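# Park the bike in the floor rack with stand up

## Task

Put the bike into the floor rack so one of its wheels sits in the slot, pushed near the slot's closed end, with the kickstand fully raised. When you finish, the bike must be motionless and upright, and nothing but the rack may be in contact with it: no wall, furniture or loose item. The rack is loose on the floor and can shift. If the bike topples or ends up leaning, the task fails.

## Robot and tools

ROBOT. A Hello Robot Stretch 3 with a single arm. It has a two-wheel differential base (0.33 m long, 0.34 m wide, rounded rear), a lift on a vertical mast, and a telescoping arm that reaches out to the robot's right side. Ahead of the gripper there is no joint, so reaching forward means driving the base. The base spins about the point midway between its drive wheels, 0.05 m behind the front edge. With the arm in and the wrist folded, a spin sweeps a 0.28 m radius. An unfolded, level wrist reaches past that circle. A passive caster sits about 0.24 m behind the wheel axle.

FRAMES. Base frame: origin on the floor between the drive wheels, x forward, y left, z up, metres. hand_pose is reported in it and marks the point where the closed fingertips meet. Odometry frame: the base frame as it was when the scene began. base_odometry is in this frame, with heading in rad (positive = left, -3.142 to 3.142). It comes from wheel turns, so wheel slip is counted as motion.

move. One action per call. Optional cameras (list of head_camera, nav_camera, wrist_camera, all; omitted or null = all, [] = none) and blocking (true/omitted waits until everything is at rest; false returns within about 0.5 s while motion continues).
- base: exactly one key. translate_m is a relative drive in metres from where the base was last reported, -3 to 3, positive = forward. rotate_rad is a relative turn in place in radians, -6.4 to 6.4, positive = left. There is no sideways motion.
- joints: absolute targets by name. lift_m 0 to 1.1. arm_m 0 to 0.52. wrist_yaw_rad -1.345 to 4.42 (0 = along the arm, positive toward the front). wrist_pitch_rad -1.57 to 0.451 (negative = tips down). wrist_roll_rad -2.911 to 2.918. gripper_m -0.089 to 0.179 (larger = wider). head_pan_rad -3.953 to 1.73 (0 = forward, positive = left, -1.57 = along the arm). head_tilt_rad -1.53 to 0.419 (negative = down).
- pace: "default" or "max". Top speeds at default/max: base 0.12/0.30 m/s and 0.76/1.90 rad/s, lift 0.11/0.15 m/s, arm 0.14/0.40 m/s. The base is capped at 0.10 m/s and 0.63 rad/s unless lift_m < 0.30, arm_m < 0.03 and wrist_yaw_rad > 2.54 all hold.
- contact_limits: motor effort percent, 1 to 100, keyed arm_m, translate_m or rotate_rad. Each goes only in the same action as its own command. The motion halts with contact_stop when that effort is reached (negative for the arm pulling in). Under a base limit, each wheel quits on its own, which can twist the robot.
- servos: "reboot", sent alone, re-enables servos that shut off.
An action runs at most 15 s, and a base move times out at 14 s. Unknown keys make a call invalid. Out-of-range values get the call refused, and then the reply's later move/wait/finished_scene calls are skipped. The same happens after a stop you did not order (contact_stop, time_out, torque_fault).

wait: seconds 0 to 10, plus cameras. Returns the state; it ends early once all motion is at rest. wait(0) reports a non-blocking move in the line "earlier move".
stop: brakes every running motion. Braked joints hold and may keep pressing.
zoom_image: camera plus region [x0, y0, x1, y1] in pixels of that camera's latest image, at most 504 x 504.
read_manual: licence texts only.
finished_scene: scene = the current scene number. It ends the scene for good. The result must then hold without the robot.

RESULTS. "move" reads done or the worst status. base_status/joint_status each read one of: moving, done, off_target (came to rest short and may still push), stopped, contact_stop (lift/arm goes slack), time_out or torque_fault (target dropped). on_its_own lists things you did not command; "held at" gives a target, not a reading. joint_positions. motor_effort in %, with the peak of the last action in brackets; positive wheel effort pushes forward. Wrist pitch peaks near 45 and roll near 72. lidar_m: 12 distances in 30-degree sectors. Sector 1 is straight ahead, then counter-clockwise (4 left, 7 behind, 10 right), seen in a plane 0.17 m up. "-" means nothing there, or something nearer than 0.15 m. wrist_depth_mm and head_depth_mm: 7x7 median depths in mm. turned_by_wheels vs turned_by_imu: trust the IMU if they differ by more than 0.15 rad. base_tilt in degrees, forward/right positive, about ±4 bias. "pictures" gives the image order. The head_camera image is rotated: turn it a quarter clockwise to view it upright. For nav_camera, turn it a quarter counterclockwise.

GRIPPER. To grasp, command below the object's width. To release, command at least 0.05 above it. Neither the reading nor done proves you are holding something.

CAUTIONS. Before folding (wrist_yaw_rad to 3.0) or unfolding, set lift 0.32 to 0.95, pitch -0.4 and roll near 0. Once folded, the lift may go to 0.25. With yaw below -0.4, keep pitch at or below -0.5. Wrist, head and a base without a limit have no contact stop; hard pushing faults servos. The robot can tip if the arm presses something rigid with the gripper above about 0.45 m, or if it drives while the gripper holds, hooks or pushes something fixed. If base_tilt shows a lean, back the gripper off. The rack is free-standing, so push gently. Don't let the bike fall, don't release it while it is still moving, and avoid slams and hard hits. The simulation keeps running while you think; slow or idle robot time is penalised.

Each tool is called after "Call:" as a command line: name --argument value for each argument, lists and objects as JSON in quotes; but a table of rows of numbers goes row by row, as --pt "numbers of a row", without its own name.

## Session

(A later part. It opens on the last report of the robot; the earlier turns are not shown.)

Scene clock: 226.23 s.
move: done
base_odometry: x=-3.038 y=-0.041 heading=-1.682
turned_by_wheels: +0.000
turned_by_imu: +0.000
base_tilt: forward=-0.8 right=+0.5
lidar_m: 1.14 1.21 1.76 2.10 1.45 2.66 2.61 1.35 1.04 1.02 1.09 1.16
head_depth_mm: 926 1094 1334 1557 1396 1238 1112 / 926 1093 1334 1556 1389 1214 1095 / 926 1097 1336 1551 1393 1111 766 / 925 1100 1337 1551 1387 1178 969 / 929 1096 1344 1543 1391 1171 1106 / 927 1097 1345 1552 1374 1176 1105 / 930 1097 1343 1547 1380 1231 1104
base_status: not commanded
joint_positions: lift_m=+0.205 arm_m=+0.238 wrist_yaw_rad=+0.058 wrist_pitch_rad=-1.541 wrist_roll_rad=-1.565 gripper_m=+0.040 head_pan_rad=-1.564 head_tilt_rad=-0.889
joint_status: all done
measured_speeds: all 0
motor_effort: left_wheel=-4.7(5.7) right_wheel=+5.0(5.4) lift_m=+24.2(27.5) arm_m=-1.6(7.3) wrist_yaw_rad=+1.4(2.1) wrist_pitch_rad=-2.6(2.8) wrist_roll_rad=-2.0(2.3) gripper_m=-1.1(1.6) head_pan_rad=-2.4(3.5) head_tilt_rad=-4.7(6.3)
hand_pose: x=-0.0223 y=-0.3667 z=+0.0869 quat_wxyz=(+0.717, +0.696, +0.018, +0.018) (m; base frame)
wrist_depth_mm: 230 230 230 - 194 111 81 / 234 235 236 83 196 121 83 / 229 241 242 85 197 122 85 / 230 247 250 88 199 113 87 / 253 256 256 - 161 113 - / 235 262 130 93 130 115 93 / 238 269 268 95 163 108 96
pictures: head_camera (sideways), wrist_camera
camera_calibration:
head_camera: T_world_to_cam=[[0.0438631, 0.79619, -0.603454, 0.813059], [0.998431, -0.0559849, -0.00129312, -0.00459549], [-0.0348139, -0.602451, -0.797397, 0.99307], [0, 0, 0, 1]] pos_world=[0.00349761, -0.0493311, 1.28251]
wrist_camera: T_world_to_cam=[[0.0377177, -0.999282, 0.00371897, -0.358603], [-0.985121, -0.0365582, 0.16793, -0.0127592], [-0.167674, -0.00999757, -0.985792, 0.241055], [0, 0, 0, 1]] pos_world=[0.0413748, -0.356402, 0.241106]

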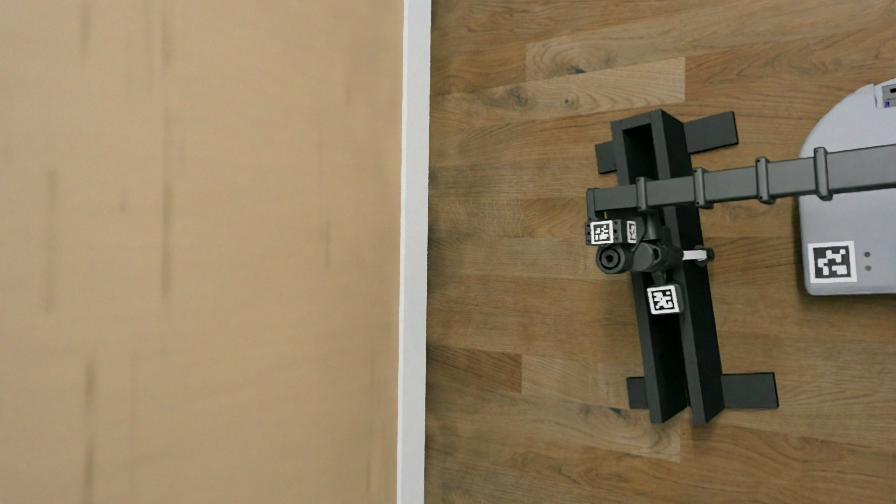

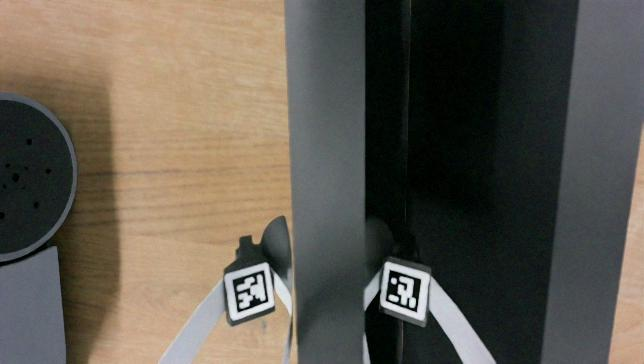

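Call:
move --joints '{"gripper_m": -0.06}' --cameras '[]'

Call:
move --joints '{"lift_m": 0.235}' --cameras '["wrist_camera", "head_camera"]'

Scene clock: 233.70 s.
move: done
base_odometry: x=-3.038 y=-0.041 heading=-1.682
turned_by_wheels: +0.000
turned_by_imu: -0.001
base_tilt: forward=-0.8 right=+0.5
lidar_m: 1.14 1.21 1.76 2.09 1.45 2.65 2.60 1.35 1.04 1.02 1.09 1.17
head_depth_mm: 926 1091 1332 1559 1393 1242 1110 / 929 1093 1336 1563 1389 1217 1099 / 923 1093 1339 1549 1394 1116 762 / 927 1097 1334 1547 1390 1178 969 / 930 1096 1341 1549 1379 1176 1104 / 928 1101 1348 1548 1389 1172 1105 / 930 1099 1346 1551 1386 1229 1103
base_status: not commanded
joint_positions: lift_m=+0.205 arm_m=+0.238 wrist_yaw_rad=+0.058 wrist_pitch_rad=-1.537 wrist_roll_rad=-1.565 gripper_m=-0.058 head_pan_rad=-1.564 head_tilt_rad=-0.889
joint_status: all done
measured_speeds: all 0
motor_effort: left_wheel=-4.9(5.9) right_wheel=+4.2(5.5) lift_m=+32.1(32.1) arm_m=-11.6(13.8) wrist_yaw_rad=+1.9(2.2) wrist_pitch_rad=-3.3(3.8) wrist_roll_rad=-1.8(2.3) gripper_m=-45.8(100.0) head_pan_rad=-1.8(3.6) head_tilt_rad=-4.2(6.4)
hand_pose: x=-0.0223 y=-0.3675 z=+0.0868 quat_wxyz=(+0.718, +0.695, +0.018, +0.019) (m; base frame)
wrist_depth_mm: 228 228 228 - 188 110 81 / 235 236 236 83 191 119 83 / 239 242 240 85 194 119 85 / 230 248 248 88 195 112 87 / 251 254 255 - 175 112 256 / 260 260 129 92 131 113 94 / 238 269 129 95 232 113 97
pictures: none
No camera images: "cameras" was empty.

Scene clock: 234.77 s.
move: done
base_odometry: x=-3.038 y=-0.041 heading=-1.682
turned_by_wheels: +0.000
turned_by_imu: +0.000
base_tilt: forward=-0.8 right=+0.5
lidar_m: 1.14 1.22 1.76 2.10 1.45 2.65 2.60 1.35 0.36 0.34 0.35 1.16
head_depth_mm: 925 1092 1338 1557 1398 1242 1109 / 927 1095 1334 1556 1401 1195 1095 / 929 1091 1335 1552 1388 1086 743 / 932 1100 1345 1545 1384 1176 966 / 928 1100 1342 1554 1393 1175 1106 / 925 1097 1343 1546 1384 1140 1105 / 927 1099 1347 1546 1378 1223 1105
base_status: not commanded
joint_positions: lift_m=+0.235 arm_m=+0.238 wrist_yaw_rad=+0.058 wrist_pitch_rad=-1.552 wrist_roll_rad=-1.565 gripper_m=-0.055 head_pan_rad=-1.564 head_tilt_rad=-0.889
joint_status: all done
measured_speeds: all 0
on_its_own: gripper_m is held at -0.056, not at your -0.060, by its stall guard, which is not easing now
motor_effort: left_wheel=-4.6(6.3) right_wheel=+4.5(5.2) lift_m=+41.2(44.4) arm_m=-10.0(12.1) wrist_yaw_rad=+1.7(2.1) wrist_pitch_rad=-0.7(3.3) wrist_roll_rad=-2.2(2.3) gripper_m=-15.5(47.6) head_pan_rad=-2.5(3.6) head_tilt_rad=-4.9(5.8)
hand_pose: x=-0.0225 y=-0.3639 z=+0.1171 quat_wxyz=(+0.713, +0.700, +0.019, +0.018) (m; base frame)
wrist_depth_mm: 258 260 259 - 181 109 83 / 263 265 265 83 184 118 86 / 223 273 272 85 187 118 87 / 226 280 278 88 212 118 276 / 238 288 287 - 170 111 93 / 230 298 129 93 131 112 287 / 232 303 300 96 221 105 99
pictures: head_camera (sideways), wrist_camera
camera_calibration:
head_camera: T_world_to_cam=[[0.0438632, 0.79619, -0.603454, 0.813059], [0.998431, -0.055985, -0.00129313, -0.00459548], [-0.034814, -0.60245, -0.797397, 0.993071], [0, 0, 0, 1]] pos_world=[0.00349761, -0.0493311, 1.28251]
wrist_camera: T_world_to_cam=[[0.0377304, -0.999261, -0.00728037, -0.35455], [-0.985013, -0.0384174, 0.168149, -0.0185872], [-0.168304, 0.000826947, -0.985735, 0.274742], [0, 0, 0, 1]] pos_world=[0.0413089, -0.35523, 0.271367]

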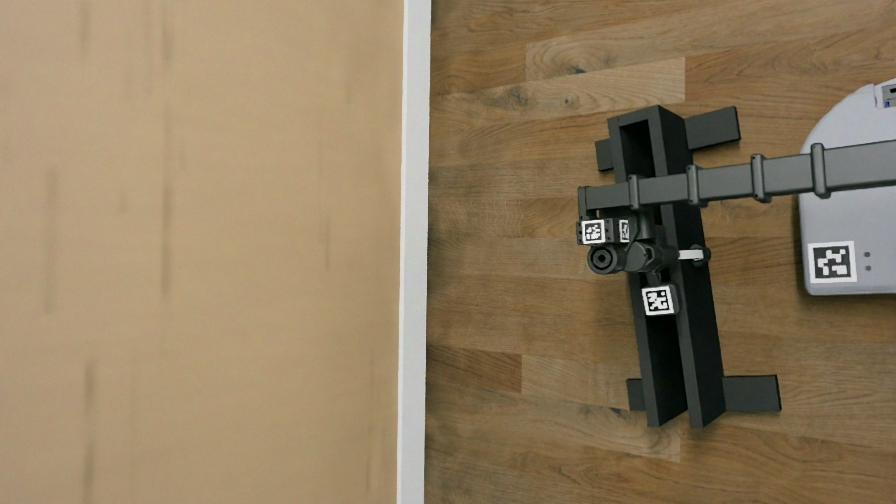

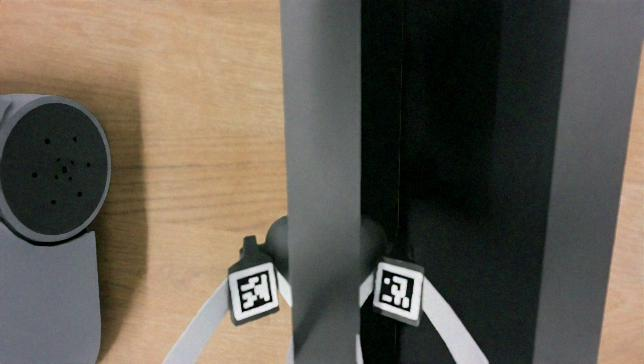

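Call:
move --joints '{"lift_m": 0.26, "arm_m": 0.43}' --cameras '["head_camera"]'

Call:
move --joints '{"wrist_yaw_rad": 0.4}' --cameras '["wrist_camera", "head_camera"]'

Scene clock: 268.47 s.
move: done
base_odometry: x=-3.038 y=-0.041 heading=-1.682
turned_by_wheels: +0.000
turned_by_imu: -0.001
base_tilt: forward=-0.8 right=+0.5
lidar_m: 1.14 1.21 1.76 2.10 1.45 2.66 2.60 1.36 0.56 0.53 0.54 1.17
head_depth_mm: 922 1092 1339 1554 1400 1239 1112 / 927 1096 1337 1553 1369 1233 1093 / 927 1093 1338 1549 1192 1178 710 / 930 1098 1344 1537 1213 1236 968 / 927 1097 1345 1548 1245 1233 1104 / 931 1096 1339 1549 1235 1223 1099 / 931 1102 1346 1538 1382 1225 1106
base_status: not commanded
joint_positions: lift_m=+0.260 arm_m=+0.430 wrist_yaw_rad=+0.058 wrist_pitch_rad=-1.554 wrist_roll_rad=-1.565 gripper_m=-0.055 head_pan_rad=-1.564 head_tilt_rad=-0.889
joint_status: all done
measured_speeds: all 0
on_its_own: gripper_m is held at -0.056, not at your -0.060, by its stall guard, which is not easing now
motor_effort: left_wheel=-5.7(5.7) right_wheel=+5.4(5.5) lift_m=+39.6(43.9) arm_m=+12.1(14.9) wrist_yaw_rad=+1.4(2.3) wrist_pitch_rad=-0.1(0.6) wrist_roll_rad=-2.0(2.4) gripper_m=-15.9(17.3) head_pan_rad=-3.3(3.3) head_tilt_rad=-4.4(5.9)
hand_pose: x=-0.0225 y=-0.5553 z=+0.1421 quat_wxyz=(+0.713, +0.701, +0.019, +0.018) (m; base frame)
wrist_depth_mm: 282 283 282 - 182 108 83 / 291 289 288 83 183 117 85 / 298 295 298 85 187 118 87 / 305 306 305 88 212 119 294 / 314 312 311 - 170 111 93 / 326 325 129 93 130 112 96 / 333 330 329 96 221 105 99
pictures: head_camera (sideways)
camera_calibration:
head_camera: T_world_to_cam=[[0.0438632, 0.79619, -0.603454, 0.813059], [0.998431, -0.055985, -0.00129312, -0.00459548], [-0.034814, -0.60245, -0.797397, 0.993071], [0, 0, 0, 1]] pos_world=[0.00349761, -0.0493311, 1.28251]

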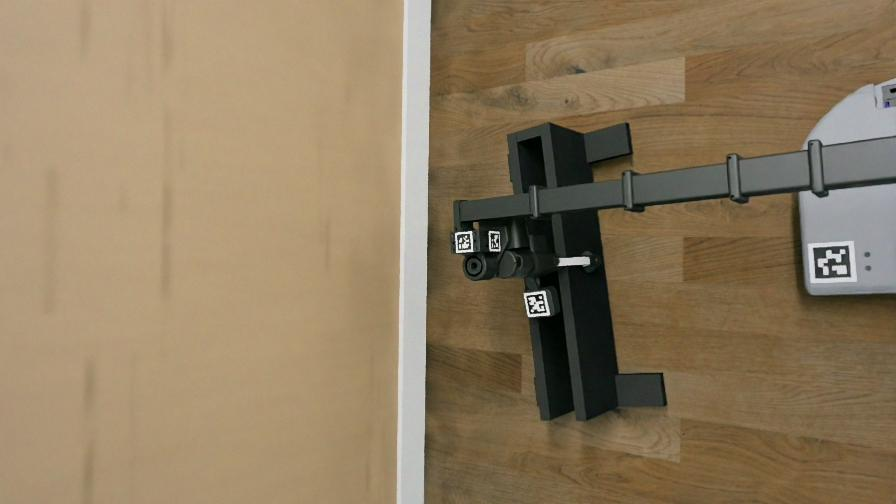

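Scene clock: 270.13 s.
move: done
base_odometry: x=-3.038 y=-0.041 heading=-1.682
turned_by_wheels: +0.000
turned_by_imu: +0.000
base_tilt: forward=-0.8 right=+0.6
lidar_m: 1.14 1.22 1.76 2.10 1.46 2.65 2.61 1.35 0.61 0.48 0.47 1.17
head_depth_mm: 926 1094 1336 1554 1393 1232 1107 / 924 1092 1334 1560 1393 1236 1091 / 925 1101 1339 1557 1254 1176 710 / 930 1094 1349 1539 1238 1229 966 / 925 1094 1338 1543 1196 1231 1103 / 932 1101 1347 1548 1355 1189 1105 / 928 1102 1340 1548 1381 1229 1102
base_status: not commanded
joint_positions: lift_m=+0.260 arm_m=+0.430 wrist_yaw_rad=+0.401 wrist_pitch_rad=-1.553 wrist_roll_rad=-1.570 gripper_m=-0.055 head_pan_rad=-1.564 head_tilt_rad=-0.889
joint_status: all done
measured_speeds: all 0
on_its_own: gripper_m is held at -0.056, not at your -0.060, by its stall guard, which is not easing now
motor_effort: left_wheel=-4.5(5.7) right_wheel=+4.7(5.7) lift_m=+39.7(41.3) arm_m=+10.5(12.9) wrist_yaw_rad=-0.7(7.1) wrist_pitch_rad=-0.2(0.4) wrist_roll_rad=-0.6(2.6) gripper_m=-16.4(17.7) head_pan_rad=-1.5(3.2) head_tilt_rad=-4.9(6.0)
hand_pose: x=-0.0290 y=-0.5569 z=+0.1421 quat_wxyz=(+0.699, +0.687, +0.139, +0.141) (m; base frame)
wrist_depth_mm: 283 281 279 - 179 108 82 / 290 290 288 82 182 116 85 / 296 296 295 84 205 117 87 / 306 308 306 87 209 118 299 / 317 319 311 - 168 111 93 / 328 320 129 93 130 119 314 / 334 330 330 96 171 105 319
pictures: head_camera (sideways), wrist_camera
camera_calibration:
head_camera: T_world_to_cam=[[0.0438631, 0.79619, -0.603454, 0.813059], [0.998431, -0.0559849, -0.00129312, -0.00459548], [-0.0348139, -0.60245, -0.797397, 0.99307], [0, 0, 0, 1]] pos_world=[0.00349761, -0.0493311, 1.28251]
wrist_camera: T_world_to_cam=[[0.375679, -0.926706, -0.00902259, -0.496601], [-0.912959, -0.371745, 0.168261, -0.220205], [-0.159283, -0.0549749, -0.985701, 0.267661], [0, 0, 0, 1]] pos_world=[0.0281577, -0.527348, 0.296405]

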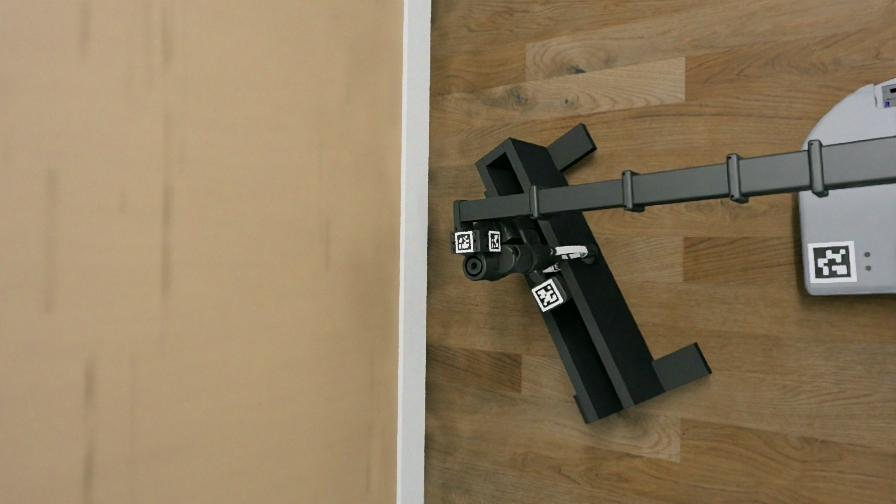

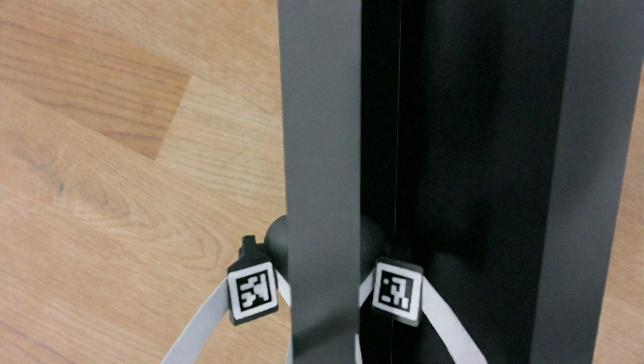

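Call:
move --joints '{"wrist_yaw_rad": 1.0}' --cameras '[]'

Call:
move --joints '{"wrist_yaw_rad": 1.6}' --cameras '["head_camera"]'

Call:
move --joints '{"wrist_yaw_rad": 2.4}' --cameras '[]'

Call:
move --joints '{"wrist_yaw_rad": 3.14}' --cameras '["head_camera"]'

Scene clock: 284.97 s.
move: done
base_odometry: x=-3.038 y=-0.041 heading=-1.682
turned_by_wheels: +0.000
turned_by_imu: -0.001
base_tilt: forward=-0.8 right=+0.6
lidar_m: 1.14 1.21 1.76 2.10 1.46 2.66 2.61 1.35 1.04 0.33 0.32 1.17
head_depth_mm: 921 1093 1335 1562 1395 1233 1109 / 928 1094 1333 1563 1385 1230 1094 / 928 1101 1338 1528 1331 1175 711 / 929 1096 1338 1532 1205 1231 968 / 934 1099 1344 1546 1358 1170 1104 / 932 1105 1343 1547 1383 1207 1100 / 928 1106 1346 1551 1388 1226 1103
base_status: not commanded
joint_positions: lift_m=+0.260 arm_m=+0.430 wrist_yaw_rad=+0.999 wrist_pitch_rad=-1.553 wrist_roll_rad=-1.568 gripper_m=-0.055 head_pan_rad=-1.564 head_tilt_rad=-0.889
joint_status: all done
measured_speeds: translate_m=+0.000 rotate_rad=+0.000 lift_m=+0.000 arm_m=+0.000 wrist_yaw_rad=+0.020 wrist_pitch_rad=+0.000 wrist_roll_rad=+0.000 head_pan_rad=+0.000 head_tilt_rad=+0.000
on_its_own: gripper_m is held at -0.056, not at your -0.060, by its stall guard, which is not easing now
motor_effort: left_wheel=-4.3(5.5) right_wheel=+4.6(5.2) lift_m=+35.9(37.2) arm_m=+4.2(6.5) wrist_yaw_rad=+0.9(7.7) wrist_pitch_rad=-0.4(0.5) wrist_roll_rad=-0.5(2.5) gripper_m=-16.9(17.3) head_pan_rad=-2.1(3.3) head_tilt_rad=-5.5(5.9)
hand_pose: x=-0.0378 y=-0.5644 z=+0.1421 quat_wxyz=(+0.626, +0.616, +0.335, +0.341) (m; base frame)
wrist_depth_mm: 282 282 281 84 174 112 86 / 290 290 290 85 177 113 89 / 298 297 296 88 180 115 90 / 301 305 307 90 183 116 93 / 313 315 311 92 168 110 303 / 326 325 129 94 130 119 311 / 332 333 329 96 222 105 318
pictures: none
No camera images: "cameras" was empty.

Scene clock: 286.43 s.
move: done
base_odometry: x=-3.038 y=-0.041 heading=-1.682
turned_by_wheels: +0.000
turned_by_imu: +0.000
base_tilt: forward=-0.8 right=+0.5
lidar_m: 1.14 1.21 1.76 2.09 1.45 2.66 2.61 1.36 1.04 0.29 1.09 1.17
head_depth_mm: 923 1091 1333 1559 1390 1239 1117 / 924 1092 1344 1555 1381 1230 1095 / 926 1098 1336 1561 1335 1148 708 / 927 1100 1339 1520 1283 1181 965 / 929 1098 1345 1548 1359 1212 1106 / 925 1095 1339 1548 1384 1226 1107 / 929 1102 1348 1548 1390 1234 1100
base_status: not commanded
joint_positions: lift_m=+0.260 arm_m=+0.430 wrist_yaw_rad=+1.599 wrist_pitch_rad=-1.553 wrist_roll_rad=-1.570 gripper_m=-0.055 head_pan_rad=-1.564 head_tilt_rad=-0.889
joint_status: all done
measured_speeds: all 0
on_its_own: gripper_m is held at -0.056, not at your -0.060, by its stall guard, which is not easing now
motor_effort: left_wheel=-4.3(5.3) right_wheel=+5.2(5.4) lift_m=+34.5(36.4) arm_m=+2.6(5.3) wrist_yaw_rad=+0.7(8.2) wrist_pitch_rad=-0.2(0.4) wrist_roll_rad=-0.3(2.2) gripper_m=-16.0(17.3) head_pan_rad=-2.2(3.1) head_tilt_rad=-3.7(6.2)
hand_pose: x=-0.0409 y=-0.5755 z=+0.1421 quat_wxyz=(+0.497, +0.489, +0.503, +0.511) (m; base frame)
wrist_depth_mm: 283 284 281 85 200 108 87 / 292 290 289 86 181 117 90 / 297 297 293 88 181 117 91 / 307 302 306 90 185 118 93 / 316 315 311 93 167 110 303 / 322 319 129 94 130 119 312 / 337 329 328 96 213 105 322
pictures: head_camera (sideways)
camera_calibration:
head_camera: T_world_to_cam=[[0.0438631, 0.79619, -0.603454, 0.813059], [0.998431, -0.0559849, -0.00129312, -0.00459548], [-0.0348139, -0.60245, -0.797397, 0.99307], [0, 0, 0, 1]] pos_world=[0.00349761, -0.0493311, 1.28251]

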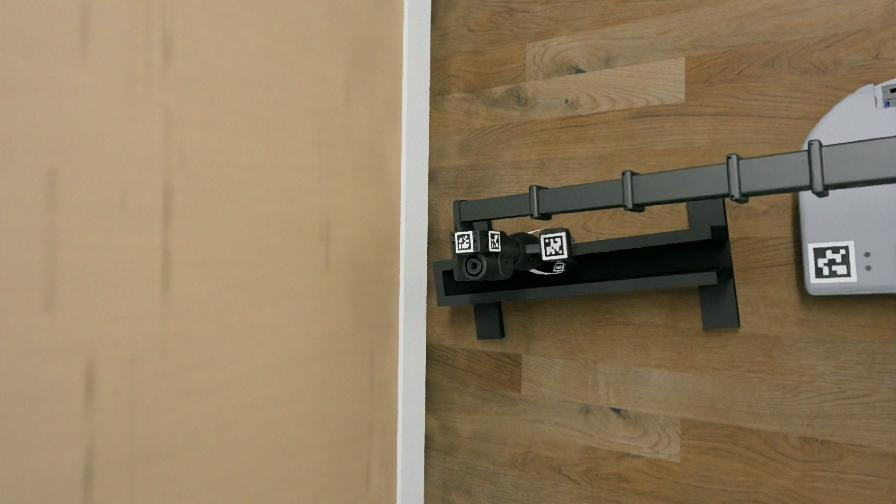

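Scene clock: 288.03 s.
move: done
base_odometry: x=-3.038 y=-0.041 heading=-1.682
turned_by_wheels: +0.000
turned_by_imu: +0.000
base_tilt: forward=-0.8 right=+0.6
lidar_m: 1.14 1.21 1.77 2.10 1.45 2.66 2.60 1.36 0.40 0.44 0.68 1.17
head_depth_mm: 923 1090 1336 1557 1392 1235 1108 / 927 1094 1338 1561 1381 1235 1093 / 927 1092 1333 1550 1136 1064 709 / 927 1095 1339 1530 1189 1230 968 / 927 1098 1345 1562 1319 1230 1105 / 932 1101 1348 1550 1345 1235 1109 / 929 1097 1350 1546 1387 1229 1106
base_status: not commanded
joint_positions: lift_m=+0.260 arm_m=+0.430 wrist_yaw_rad=+2.400 wrist_pitch_rad=-1.553 wrist_roll_rad=-1.569 gripper_m=-0.055 head_pan_rad=-1.564 head_tilt_rad=-0.889
joint_status: all done
measured_speeds: translate_m=+0.000 rotate_rad=+0.000 lift_m=+0.000 arm_m=+0.000 wrist_yaw_rad=+0.020 wrist_pitch_rad=+0.000 wrist_roll_rad=+0.000 head_pan_rad=+0.000 head_tilt_rad=+0.000
on_its_own: gripper_m is held at -0.056, not at your -0.060, by its stall guard, which is not easing now
motor_effort: left_wheel=-4.0(5.6) right_wheel=+5.5(5.6) lift_m=+35.0(35.8) arm_m=-0.1(3.2) wrist_yaw_rad=-0.1(8.3) wrist_pitch_rad=-0.3(0.4) wrist_roll_rad=-0.9(2.3) gripper_m=-15.4(17.8) head_pan_rad=-2.4(3.4) head_tilt_rad=-5.1(6.0)
hand_pose: x=-0.0346 y=-0.5894 z=+0.1421 quat_wxyz=(+0.259, +0.255, +0.653, +0.664) (m; base frame)
wrist_depth_mm: 282 283 280 - 170 110 84 / 290 291 290 83 174 112 86 / 296 297 296 85 178 106 89 / 304 304 303 88 183 115 92 / 309 314 312 - 166 109 303 / 324 321 129 93 130 119 314 / 331 330 328 96 223 106 323
pictures: none
No camera images: "cameras" was empty.

Scene clock: 289.90 s.
move: done
base_odometry: x=-3.038 y=-0.041 heading=-1.682
turned_by_wheels: +0.000
turned_by_imu: +0.000
base_tilt: forward=-0.8 right=+0.5
lidar_m: 1.14 1.22 1.76 2.09 1.45 2.66 2.61 1.35 0.53 0.51 0.53 1.16
head_depth_mm: 925 1094 1329 1559 1394 1236 1110 / 923 1092 1332 1558 1357 1232 1098 / 928 1092 1339 1554 1176 1168 710 / 926 1099 1337 1542 1213 1237 970 / 927 1097 1342 1549 1260 1225 1110 / 928 1100 1343 1544 1334 1224 1105 / 931 1099 1348 1544 1379 1223 1105
base_status: not commanded
joint_positions: lift_m=+0.260 arm_m=+0.430 wrist_yaw_rad=+3.140 wrist_pitch_rad=-1.553 wrist_roll_rad=-1.569 gripper_m=-0.055 head_pan_rad=-1.564 head_tilt_rad=-0.889
joint_status: all done
measured_speeds: all 0
on_its_own: gripper_m is held at -0.056, not at your -0.060, by its stall guard, which is not easing now
motor_effort: left_wheel=-4.7(5.4) right_wheel=+4.5(5.3) lift_m=+32.0(34.6) arm_m=-1.3(2.2) wrist_yaw_rad=-0.2(8.9) wrist_pitch_rad=-0.3(0.4) wrist_roll_rad=-0.8(3.3) gripper_m=-15.6(17.9) head_pan_rad=-2.2(3.7) head_tilt_rad=-5.1(6.5)
hand_pose: x=-0.0214 y=-0.5945 z=+0.1421 quat_wxyz=(+0.001, +0.001, +0.701, +0.713) (m; base frame)
wrist_depth_mm: 281 281 282 - 178 108 83 / 290 288 286 83 180 116 86 / 298 296 297 85 201 116 88 / 303 301 303 88 183 117 299 / 311 310 309 - 165 110 93 / 323 320 130 93 130 119 312 / 331 328 327 96 169 105 324
pictures: head_camera (sideways)
camera_calibration:
head_camera: T_world_to_cam=[[0.0438632, 0.79619, -0.603454, 0.813059], [0.998431, -0.055985, -0.00129311, -0.0045955], [-0.034814, -0.602451, -0.797396, 0.99307], [0, 0, 0, 1]] pos_world=[0.00349761, -0.0493311, 1.28251]

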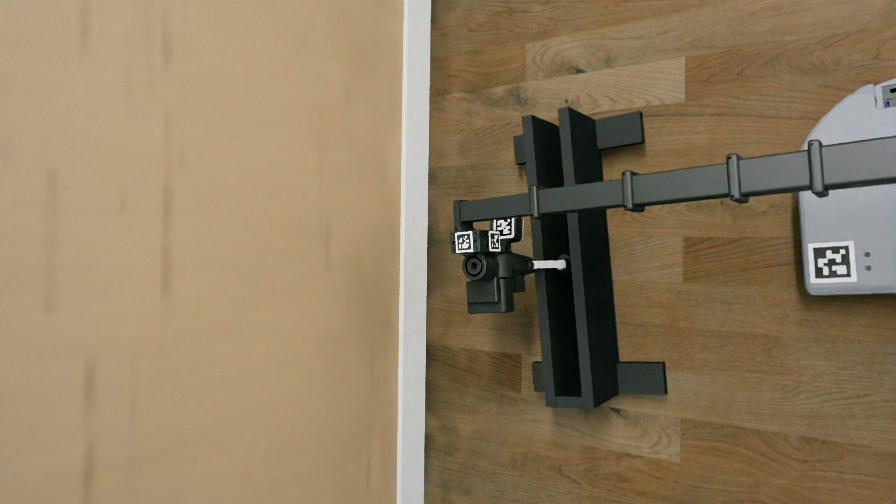

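Call:
move --joints '{"arm_m": 0.25}' --cameras '[]'

Call:
move --base '{"rotate_rad": -2.07}' --joints '{"head_pan_rad": -2.2, "head_tilt_rad": -0.6}' --cameras '["head_camera", "nav_camera"]'

Scene clock: 303.43 s.
move: done
base_odometry: x=-3.038 y=-0.041 heading=-1.682
turned_by_wheels: +0.000
turned_by_imu: -0.001
base_tilt: forward=-0.8 right=+0.5
lidar_m: 1.14 1.22 1.76 2.10 1.46 2.66 2.60 1.36 0.35 0.33 0.34 1.17
head_depth_mm: 926 1096 1336 1559 1396 1229 1111 / 925 1095 1338 1553 1391 1188 1099 / 929 1092 1335 1557 1381 844 713 / 927 1102 1351 1543 1092 1176 973 / 926 1094 1345 1547 1379 1170 1105 / 933 1098 1345 1558 1391 1136 1104 / 928 1104 1351 1552 1382 1230 1104
base_status: not commanded
joint_positions: lift_m=+0.260 arm_m=+0.250 wrist_yaw_rad=+3.140 wrist_pitch_rad=-1.554 wrist_roll_rad=-1.569 gripper_m=-0.055 head_pan_rad=-1.564 head_tilt_rad=-0.889
joint_status: all done
measured_speeds: all 0
on_its_own: gripper_m is held at -0.056, not at your -0.060, by its stall guard, which is not easing now
motor_effort: left_wheel=-4.1(5.6) right_wheel=+4.4(5.4) lift_m=+32.6(33.8) arm_m=-10.6(15.7) wrist_yaw_rad=-0.1(1.0) wrist_pitch_rad=-0.1(0.3) wrist_roll_rad=-0.4(0.9) gripper_m=-16.1(17.8) head_pan_rad=-2.3(3.4) head_tilt_rad=-5.1(6.5)
hand_pose: x=-0.0214 y=-0.4147 z=+0.1421 quat_wxyz=(+0.001, +0.001, +0.701, +0.713) (m; base frame)
wrist_depth_mm: 281 283 280 83 179 108 85 / 289 289 287 84 180 116 88 / 295 297 295 87 182 116 90 / 307 304 305 89 184 118 93 / 313 313 311 92 167 110 254 / 324 324 129 94 130 119 254 / 332 329 329 96 170 105 325
pictures: none
No camera images: "cameras" was empty.

Scene clock: 307.80 s.
move: done
base_odometry: x=-3.038 y=-0.041 heading=+2.532
turned_by_wheels: -2.070
turned_by_imu: -2.089
base_tilt: forward=-0.8 right=+0.5
lidar_m: 1.04 1.02 1.10 1.16 1.15 1.23 1.83 2.04 0.35 0.33 0.34 1.32
head_depth_mm: 3192 3515 2792 2084 1668 1391 1192 / 3301 3642 2817 2101 1667 1395 1190 / 3490 3723 2578 2103 1664 1395 1195 / 3702 3995 2136 2102 1685 1397 1121 / 3912 - 2197 2116 1687 1402 1092 / 3676 3840 2855 1966 1684 1402 769 / 3209 3486 2837 2122 1685 1407 1196
base_status: done
joint_positions: lift_m=+0.260 arm_m=+0.250 wrist_yaw_rad=+3.140 wrist_pitch_rad=-1.554 wrist_roll_rad=-1.569 gripper_m=-0.055 head_pan_rad=-2.194 head_tilt_rad=-0.606
joint_status: all done
measured_speeds: all 0
on_its_own: gripper_m is held at -0.056, not at your -0.060, by its stall guard, which is not easing now
motor_effort: left_wheel=+6.2(12.6) right_wheel=-4.4(10.0) lift_m=+35.8(36.2) arm_m=-11.3(13.4) wrist_yaw_rad=-0.5(1.1) wrist_pitch_rad=-0.1(0.4) wrist_roll_rad=-0.8(0.9) gripper_m=-15.5(17.6) head_pan_rad=-2.1(6.5) head_tilt_rad=+2.8(4.3)
hand_pose: x=-0.0214 y=-0.4146 z=+0.1421 quat_wxyz=(+0.001, +0.001, +0.701, +0.713) (m; base frame)
wrist_depth_mm: 280 285 280 83 178 108 86 / 289 289 288 85 180 116 88 / 298 297 292 87 181 117 90 / 306 305 305 89 183 117 93 / 316 317 308 92 167 110 256 / 324 322 130 94 130 119 255 / 337 332 328 96 216 105 321
pictures: head_camera (sideways), nav_camera (sideways)
camera_calibration:
head_camera: T_world_to_cam=[[0.387322, 0.45454, -0.802106, 1.06985], [0.775017, -0.631731, 0.0162502, -0.026075], [-0.499329, -0.62794, -0.59696, 0.735216], [0, 0, 0, 1]] pos_world=[-0.0270524, -0.0410889, 1.29745]
nav_camera: T_world_to_cam=[[-0.323008, -0.444094, 0.835731, -1.04133], [-0.814222, 0.580521, -0.00621535, 0.0633415], [-0.482399, -0.682478, -0.549104, 0.679948], [0, 0, 0, 1]] pos_world=[0.0432208, -0.035172, 1.24403]

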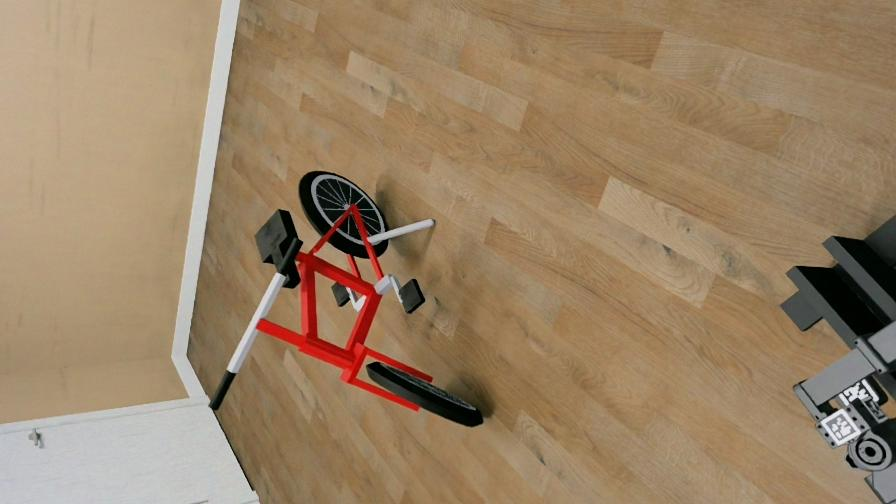

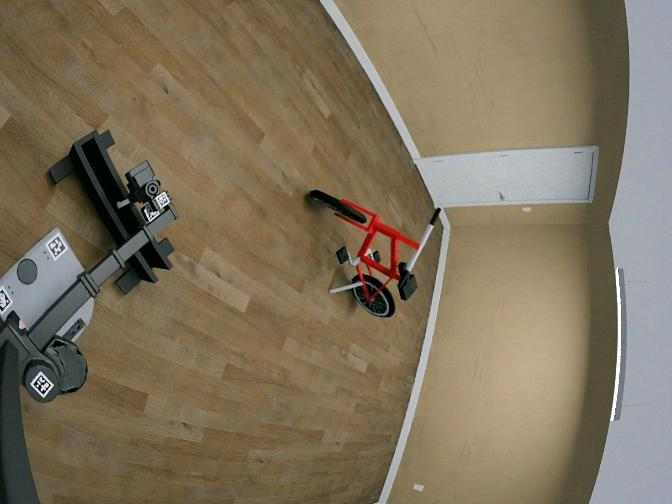

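Call:
move --base '{"rotate_rad": -1.258}' --cameras '[]'

Call:
move --base '{"translate_m": 1.27}' --joints '{"head_pan_rad": -1.0, "head_tilt_rad": -0.7}' --cameras '["head_camera", "nav_camera"]'

Scene clock: 349.10 s.
move: done
base_odometry: x=-3.038 y=-0.041 heading=+1.274
turned_by_wheels: -1.258
turned_by_imu: -1.271
base_tilt: forward=-0.8 right=+0.4
lidar_m: 2.60 1.63 1.10 1.02 1.04 1.22 1.15 1.16 0.35 0.33 0.34 1.46
head_depth_mm: 1058 1161 1275 1423 1573 1388 1191 / 1144 1260 1414 1575 1671 1390 1194 / 1243 1386 1563 1767 1688 1394 1194 / 1359 1534 1753 1955 1678 1400 1126 / 1515 1719 1987 2102 1671 1406 1097 / 1687 1949 2300 2120 1687 1401 769 / 1908 2278 2607 2110 1691 1399 1194
base_status: done
joint_positions: lift_m=+0.260 arm_m=+0.250 wrist_yaw_rad=+3.140 wrist_pitch_rad=-1.554 wrist_roll_rad=-1.569 gripper_m=-0.055 head_pan_rad=-2.194 head_tilt_rad=-0.606
joint_status: not commanded
measured_speeds: all 0
on_its_own: gripper_m is held at -0.056, not at your -0.060, by its stall guard, which is not easing now
motor_effort: left_wheel=+6.9(12.2) right_wheel=-5.5(11.1) lift_m=+41.6(42.1) arm_m=-6.3(6.3) wrist_yaw_rad=-0.5(0.8) wrist_pitch_rad=-0.1(0.4) wrist_roll_rad=-0.5(1.0) gripper_m=-15.8(17.8) head_pan_rad=-2.4(3.7) head_tilt_rad=+2.7(4.1)
hand_pose: x=-0.0214 y=-0.4147 z=+0.1421 quat_wxyz=(+0.001, +0.001, +0.701, +0.713) (m; base frame)
wrist_depth_mm: 284 279 281 84 176 107 86 / 292 291 288 85 180 116 89 / 294 296 296 87 182 116 91 / 305 305 305 90 183 117 93 / 315 313 309 92 165 110 254 / 324 324 130 94 130 119 255 / 334 329 330 96 216 105 323
pictures: none
No camera images: "cameras" was empty.

Scene clock: 362.90 s.
move: done
base_odometry: x=-2.666 y=+1.173 heading=+1.274
turned_by_wheels: +0.000
turned_by_imu: -0.001
base_tilt: forward=-0.8 right=+0.5
lidar_m: 1.35 1.37 1.24 1.15 1.17 1.49 2.40 2.44 0.35 0.33 0.34 1.45
head_depth_mm: 3076 3329 2424 1909 1497 1332 755 / 3157 3305 2423 1898 1576 1333 919 / 3299 3258 2398 1896 1564 1333 1035 / 3090 3108 2423 1895 1568 1331 1075 / 2488 2762 2414 1902 1565 1325 1155 / 2108 2312 2324 1908 1567 1331 1160 / 1798 1951 2095 1898 1557 1326 1157
base_status: done
joint_positions: lift_m=+0.260 arm_m=+0.250 wrist_yaw_rad=+3.140 wrist_pitch_rad=-1.554 wrist_roll_rad=-1.569 gripper_m=-0.055 head_pan_rad=-1.006 head_tilt_rad=-0.691
joint_status: all done
measured_speeds: all 0
on_its_own: gripper_m is held at -0.056, not at your -0.060, by its stall guard, which is not easing now
motor_effort: left_wheel=+6.0(11.2) right_wheel=-3.5(3.9) lift_m=+37.2(41.6) arm_m=-12.0(13.3) wrist_yaw_rad=-0.1(1.0) wrist_pitch_rad=-0.2(0.4) wrist_roll_rad=-0.6(0.9) gripper_m=-16.8(18.4) head_pan_rad=+3.1(5.8) head_tilt_rad=-4.9(6.0)
hand_pose: x=-0.0214 y=-0.4147 z=+0.1421 quat_wxyz=(+0.001, +0.001, +0.701, +0.713) (m; base frame)
wrist_depth_mm: 284 279 282 82 178 108 85 / 290 289 289 83 180 116 87 / 299 298 296 86 182 116 89 / 308 304 304 88 184 117 92 / 315 313 313 92 166 111 95 / 324 321 129 94 130 119 256 / 333 331 329 96 169 105 321
pictures: head_camera (sideways), nav_camera (sideways)
camera_calibration:
head_camera: T_world_to_cam=[[-0.312529, 0.584852, -0.748514, 1.00426], [0.87597, 0.482238, 0.0110519, -0.0199216], [0.367426, -0.652222, -0.663027, 0.815871], [0, 0, 0, 1]] pos_world=[0.0315385, -0.0456078, 1.29287]
nav_camera: T_world_to_cam=[[0.328464, -0.523847, 0.785936, -0.980391], [-0.842761, -0.538247, -0.00654275, 0.0639411], [0.426456, -0.660208, -0.618273, 0.764389], [0, 0, 0, 1]] pos_world=[0.0499324, 0.0254972, 1.24354]

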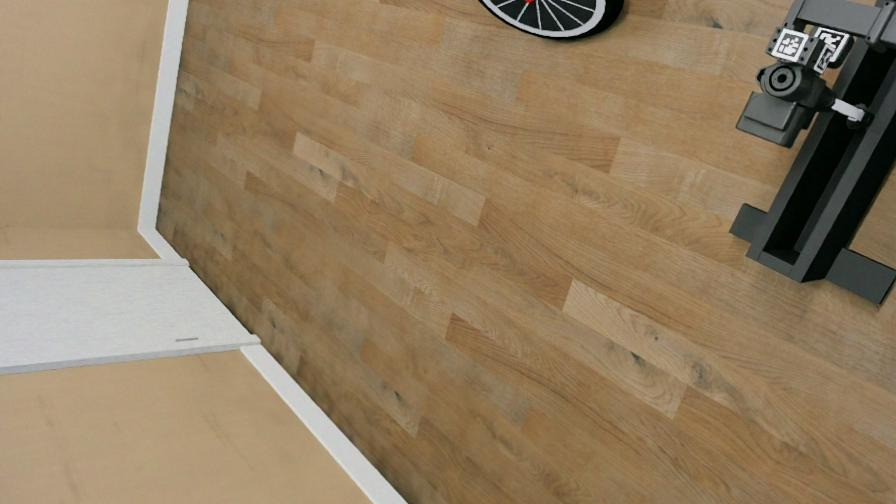

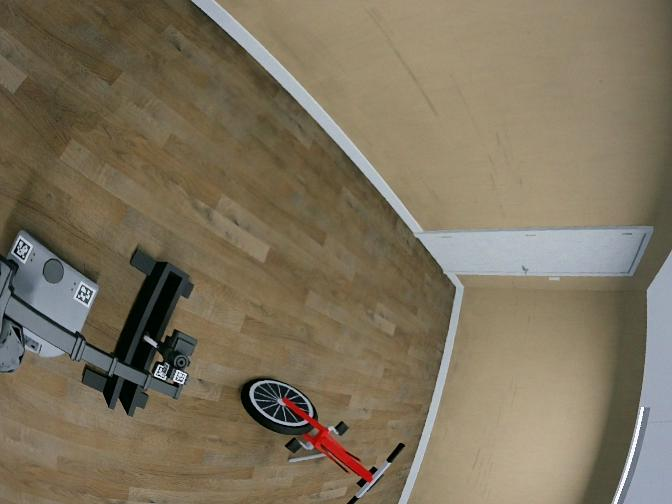

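Call:
move --base '{"rotate_rad": 1.178}' --joints '{"head_pan_rad": -2.3, "head_tilt_rad": -0.7}' --cameras '["head_camera", "nav_camera"]'

Scene clock: 381.60 s.
move: done
base_odometry: x=-2.666 y=+1.173 heading=+2.452
turned_by_wheels: +1.178
turned_by_imu: +1.187
base_tilt: forward=-0.8 right=+0.5
lidar_m: 1.19 1.15 1.20 1.69 2.43 2.51 0.94 0.94 0.35 0.33 0.34 1.42
head_depth_mm: 3042 3259 2416 1590 1454 1331 1155 / 3166 3342 2431 1898 1545 1330 1157 / 3212 3353 2412 1895 1561 1340 1153 / 3325 3310 2406 1896 1576 1323 1118 / 3206 3148 2420 1909 1564 1328 1026 / 2506 2725 2400 1906 1570 1330 925 / 2120 2269 2318 1899 1565 1329 767
base_status: done
joint_positions: lift_m=+0.260 arm_m=+0.250 wrist_yaw_rad=+3.140 wrist_pitch_rad=-1.554 wrist_roll_rad=-1.569 gripper_m=-0.055 head_pan_rad=-2.294 head_tilt_rad=-0.691
joint_status: all done
measured_speeds: all 0
on_its_own: gripper_m is held at -0.056, not at your -0.060, by its stall guard, which is not easing now
motor_effort: left_wheel=-5.7(9.8) right_wheel=+6.4(12.3) lift_m=+35.8(37.9) arm_m=-11.4(12.8) wrist_yaw_rad=-0.3(0.9) wrist_pitch_rad=-0.2(0.3) wrist_roll_rad=-0.4(0.9) gripper_m=-16.2(18.4) head_pan_rad=-2.5(4.4) head_tilt_rad=-3.6(5.7)
hand_pose: x=-0.0214 y=-0.4147 z=+0.1421 quat_wxyz=(+0.001, +0.001, +0.701, +0.713) (m; base frame)
wrist_depth_mm: 281 281 280 82 200 108 85 / 288 289 288 84 181 117 87 / 299 297 296 86 203 117 89 / 307 303 303 88 183 117 92 / 310 313 312 92 167 110 94 / 322 321 130 94 130 119 256 / 332 329 327 96 214 105 321
pictures: head_camera (sideways), nav_camera (sideways)
camera_calibration:
head_camera: T_world_to_cam=[[0.47462, 0.463348, -0.748361, 0.999258], [0.707373, -0.706754, 0.0110376, -0.0188745], [-0.523793, -0.534609, -0.6632, 0.821533], [0, 0, 0, 1]] pos_world=[-0.0306038, -0.0371456, 1.29285]
nav_camera: T_world_to_cam=[[-0.411597, -0.461647, 0.785793, -0.97569], [-0.751901, 0.659244, -0.00654358, 0.0633879], [-0.515008, -0.593532, -0.618455, 0.77037], [0, 0, 0, 1]] pos_world=[0.0428175, -0.0349737, 1.24354]

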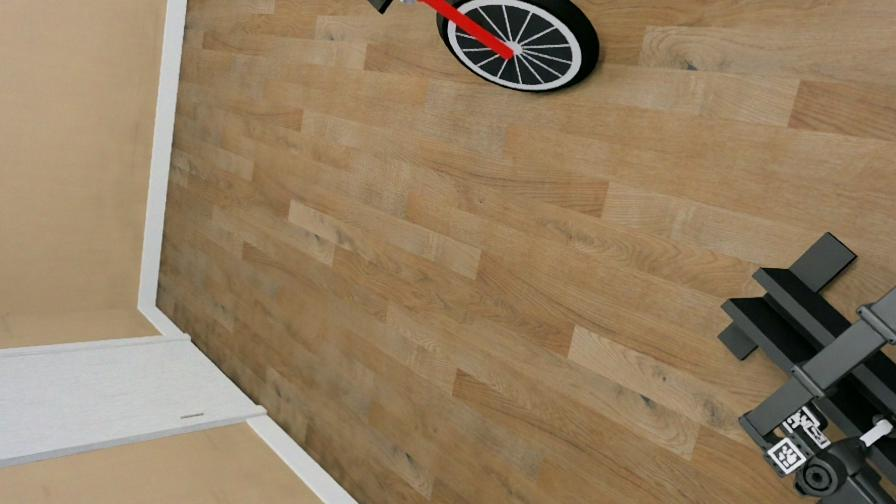

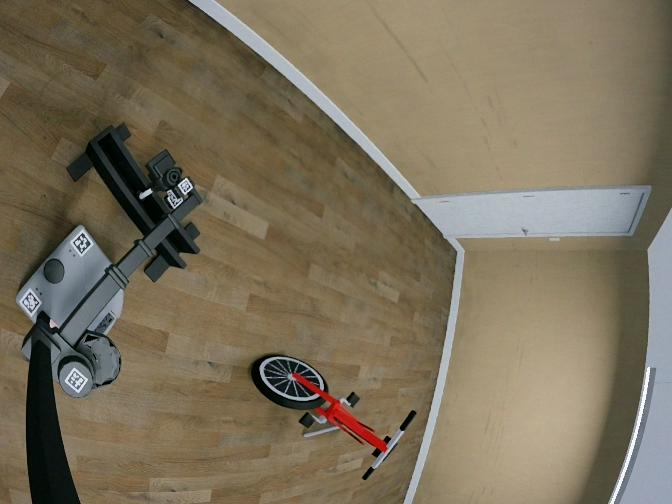

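Call:
move --joints '{"head_pan_rad": -2.75, "head_tilt_rad": -0.6}' --cameras '["head_camera", "nav_camera"]'

Scene clock: 407.27 s.
move: done
base_odometry: x=-2.666 y=+1.173 heading=+2.452
turned_by_wheels: +0.000
turned_by_imu: -0.001
base_tilt: forward=-0.7 right=+0.5
lidar_m: 1.18 1.15 1.20 1.68 2.43 2.52 0.94 0.94 0.35 0.33 0.34 1.41
head_depth_mm: 3365 3717 2793 2090 1682 1392 1191 / 3301 3633 2801 2099 1686 1385 1191 / 3250 3572 2602 1972 1639 1396 1194 / 3215 3523 2825 1861 1516 1396 1193 / 3117 3504 2826 2096 1682 1391 1194 / 3048 3431 2838 2105 1682 1409 1193 / 3021 3370 2791 2100 1688 1398 1196
base_status: not commanded
joint_positions: lift_m=+0.260 arm_m=+0.250 wrist_yaw_rad=+3.140 wrist_pitch_rad=-1.554 wrist_roll_rad=-1.569 gripper_m=-0.055 head_pan_rad=-2.744 head_tilt_rad=-0.606
joint_status: all done
measured_speeds: all 0
on_its_own: gripper_m is held at -0.056, not at your -0.060, by its stall guard, which is not easing now
motor_effort: left_wheel=-5.6(6.6) right_wheel=+6.1(7.4) lift_m=+34.5(35.2) arm_m=-11.5(12.9) wrist_yaw_rad=-0.1(0.7) wrist_pitch_rad=-0.3(0.3) wrist_roll_rad=-0.6(1.0) gripper_m=-16.9(17.4) head_pan_rad=-2.6(4.5) head_tilt_rad=+2.2(5.5)
hand_pose: x=-0.0214 y=-0.4147 z=+0.1421 quat_wxyz=(+0.001, +0.001, +0.701, +0.713) (m; base frame)
wrist_depth_mm: 284 282 280 82 179 107 85 / 288 290 289 84 181 116 87 / 297 298 296 86 182 116 89 / 302 305 304 89 184 117 92 / 317 311 311 92 167 110 254 / 323 324 129 94 130 119 254 / 334 329 327 96 170 105 324
pictures: head_camera (sideways), nav_camera (sideways)
camera_calibration:
head_camera: T_world_to_cam=[[0.568036, 0.185406, -0.801848, 1.06841], [0.330871, -0.943536, 0.016224, -0.0233315], [-0.753564, -0.274524, -0.597308, 0.73722], [0, 0, 0, 1]] pos_world=[-0.0436315, -0.0177189, 1.29743]
nav_camera: T_world_to_cam=[[-0.507751, -0.2101, 0.835492, -1.0399], [-0.391056, 0.920346, -0.00621714, 0.0607625], [-0.767636, -0.329881, -0.549467, 0.68216], [0, 0, 0, 1]] pos_world=[0.0194042, -0.0493728, 1.24403]

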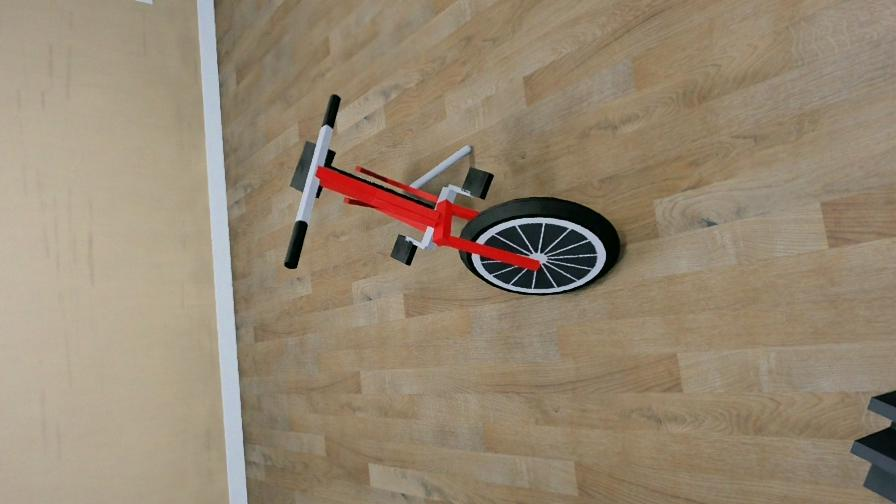

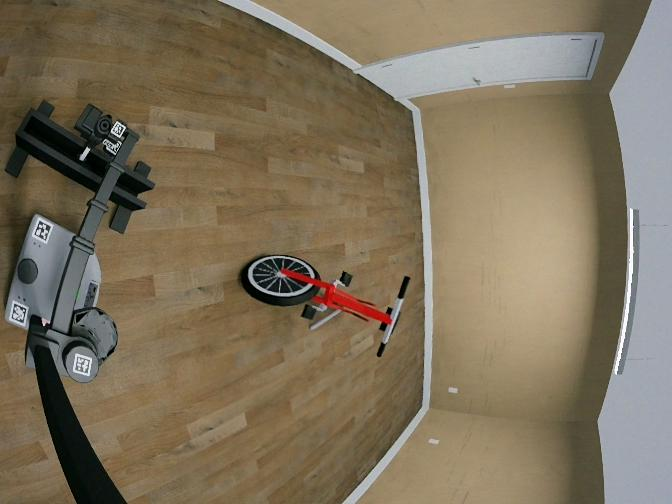

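Call:
move --base '{"translate_m": -0.3}' --joints '{"arm_m": 0.27}' --cameras '["head_camera", "nav_camera"]'

Scene clock: 427.00 s.
move: done
base_odometry: x=-2.435 y=+0.983 heading=+2.452
turned_by_wheels: +0.000
turned_by_imu: -0.002
base_tilt: forward=-0.8 right=+0.5
lidar_m: 1.45 1.41 1.48 2.07 2.28 2.36 1.02 0.65 0.37 0.35 0.36 1.56
head_depth_mm: 3113 3475 2827 2094 1674 1395 1187 / 3069 3423 2810 2104 1680 1397 1189 / 3038 3379 2838 1979 1671 1403 1193 / 2954 3333 2820 1817 1287 1303 1200 / 2921 3284 2825 2110 1537 1335 1192 / 2868 3196 2823 2109 1688 1397 1197 / 2794 3146 2808 2098 1682 1400 1193
base_status: done
joint_positions: lift_m=+0.260 arm_m=+0.270 wrist_yaw_rad=+3.140 wrist_pitch_rad=-1.553 wrist_roll_rad=-1.569 gripper_m=-0.055 head_pan_rad=-2.744 head_tilt_rad=-0.606
joint_status: all done
measured_speeds: all 0
on_its_own: gripper_m is held at -0.056, not at your -0.060, by its stall guard, which is not easing now
motor_effort: left_wheel=-5.8(10.3) right_wheel=+4.9(5.2) lift_m=+32.1(34.4) arm_m=+11.8(13.8) wrist_yaw_rad=-0.8(0.9) wrist_pitch_rad=-0.6(0.9) wrist_roll_rad=-0.5(0.9) gripper_m=-16.2(18.0) head_pan_rad=-3.0(3.3) head_tilt_rad=+3.1(4.1)
hand_pose: x=-0.0214 y=-0.4344 z=+0.1421 quat_wxyz=(+0.001, +0.001, +0.701, +0.713) (m; base frame)
wrist_depth_mm: 280 281 281 83 177 107 85 / 289 288 290 84 180 116 88 / 296 297 294 87 182 116 90 / 306 305 305 89 184 117 92 / 311 314 311 92 166 110 273 / 325 322 129 94 131 119 273 / 335 330 329 96 215 105 322
pictures: head_camera (sideways), nav_camera (sideways)
camera_calibration:
head_camera: T_world_to_cam=[[0.5677, 0.185218, -0.802129, 1.06878], [0.330809, -0.943558, 0.0162525, -0.0233683], [-0.753845, -0.274578, -0.596929, 0.736729], [0, 0, 0, 1]] pos_world=[-0.0436347, -0.0177161, 1.29745]
nav_camera: T_world_to_cam=[[-0.507402, -0.20991, 0.835752, -1.04024], [-0.390991, 0.920373, -0.00621519, 0.0607596], [-0.767899, -0.329925, -0.549072, 0.681648], [0, 0, 0, 1]] pos_world=[0.0193753, -0.0493844, 1.24403]

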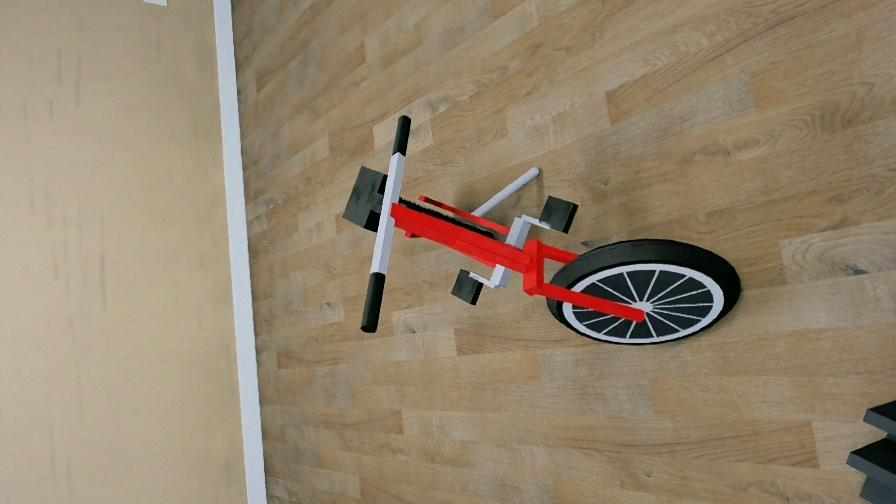

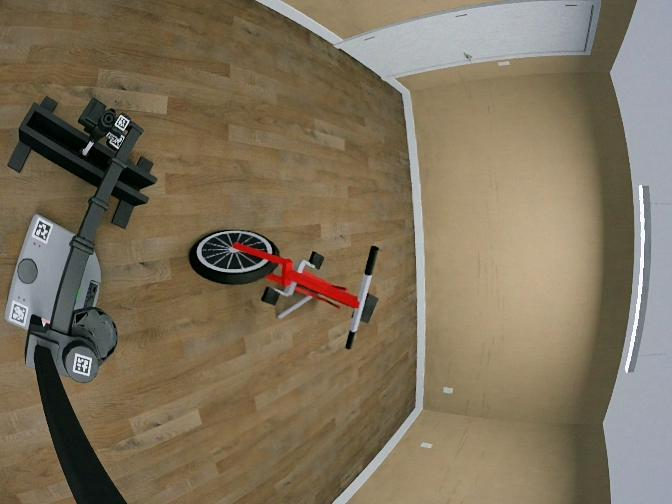

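Call:
move --joints '{"lift_m": 0.207}' --cameras '["wrist_camera"]'

Scene clock: 454.63 s.
move: done
base_odometry: x=-2.435 y=+0.983 heading=+2.452
turned_by_wheels: +0.000
turned_by_imu: -0.001
base_tilt: forward=-0.8 right=+0.6
lidar_m: 1.45 1.41 1.48 2.06 2.28 2.36 1.02 0.65 2.07 1.54 1.49 1.56
head_depth_mm: 3108 3513 2807 2090 1667 1393 1185 / 3082 3412 2807 2100 1669 1390 1192 / 3007 3389 2823 1963 1680 1393 1194 / 2937 3280 2841 1823 1296 1302 1192 / 2911 3280 2811 2107 1549 1328 1193 / 2841 3173 2818 2119 1680 1396 1192 / 2800 3149 2822 2110 1687 1391 1195
base_status: not commanded
joint_positions: lift_m=+0.207 arm_m=+0.270 wrist_yaw_rad=+3.140 wrist_pitch_rad=-1.546 wrist_roll_rad=-1.569 gripper_m=-0.055 head_pan_rad=-2.744 head_tilt_rad=-0.606
joint_status: all done
measured_speeds: all 0
on_its_own: gripper_m is held at -0.056, not at your -0.060, by its stall guard, which is not easing now
motor_effort: left_wheel=-5.3(6.2) right_wheel=+5.1(5.7) lift_m=+29.6(35.2) arm_m=+10.6(12.9) wrist_yaw_rad=-0.4(0.6) wrist_pitch_rad=-1.6(1.9) wrist_roll_rad=-0.6(0.8) gripper_m=-16.1(17.8) head_pan_rad=-2.8(3.4) head_tilt_rad=+2.4(3.6)
hand_pose: x=-0.0214 y=-0.4327 z=+0.0890 quat_wxyz=(+0.001, +0.001, +0.699, +0.716) (m; base frame)
wrist_depth_mm: 232 232 230 82 183 115 82 / 238 238 236 84 186 116 84 / 243 242 242 86 187 117 86 / 250 250 250 88 190 117 248 / 258 259 255 92 171 110 254 / 265 266 128 93 130 119 261 / 273 271 270 96 226 103 97
pictures: wrist_camera
camera_calibration:
wrist_camera: T_world_to_cam=[[0.017161, 0.999851, -0.00168051, 0.440439], [0.985622, -0.0166341, 0.168146, 0.036179], [0.168093, -0.00454189, -0.985761, 0.252163], [0, 0, 0, 1]] pos_world=[-0.085604, -0.438627, 0.243229]

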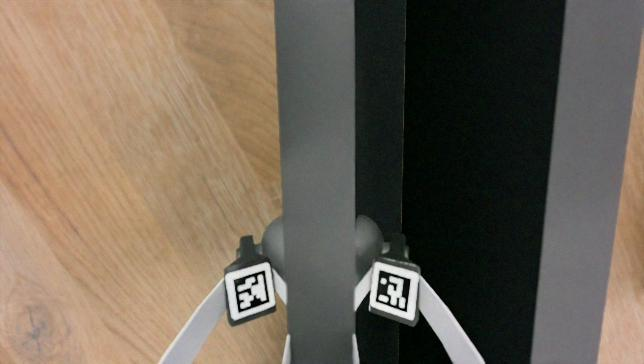

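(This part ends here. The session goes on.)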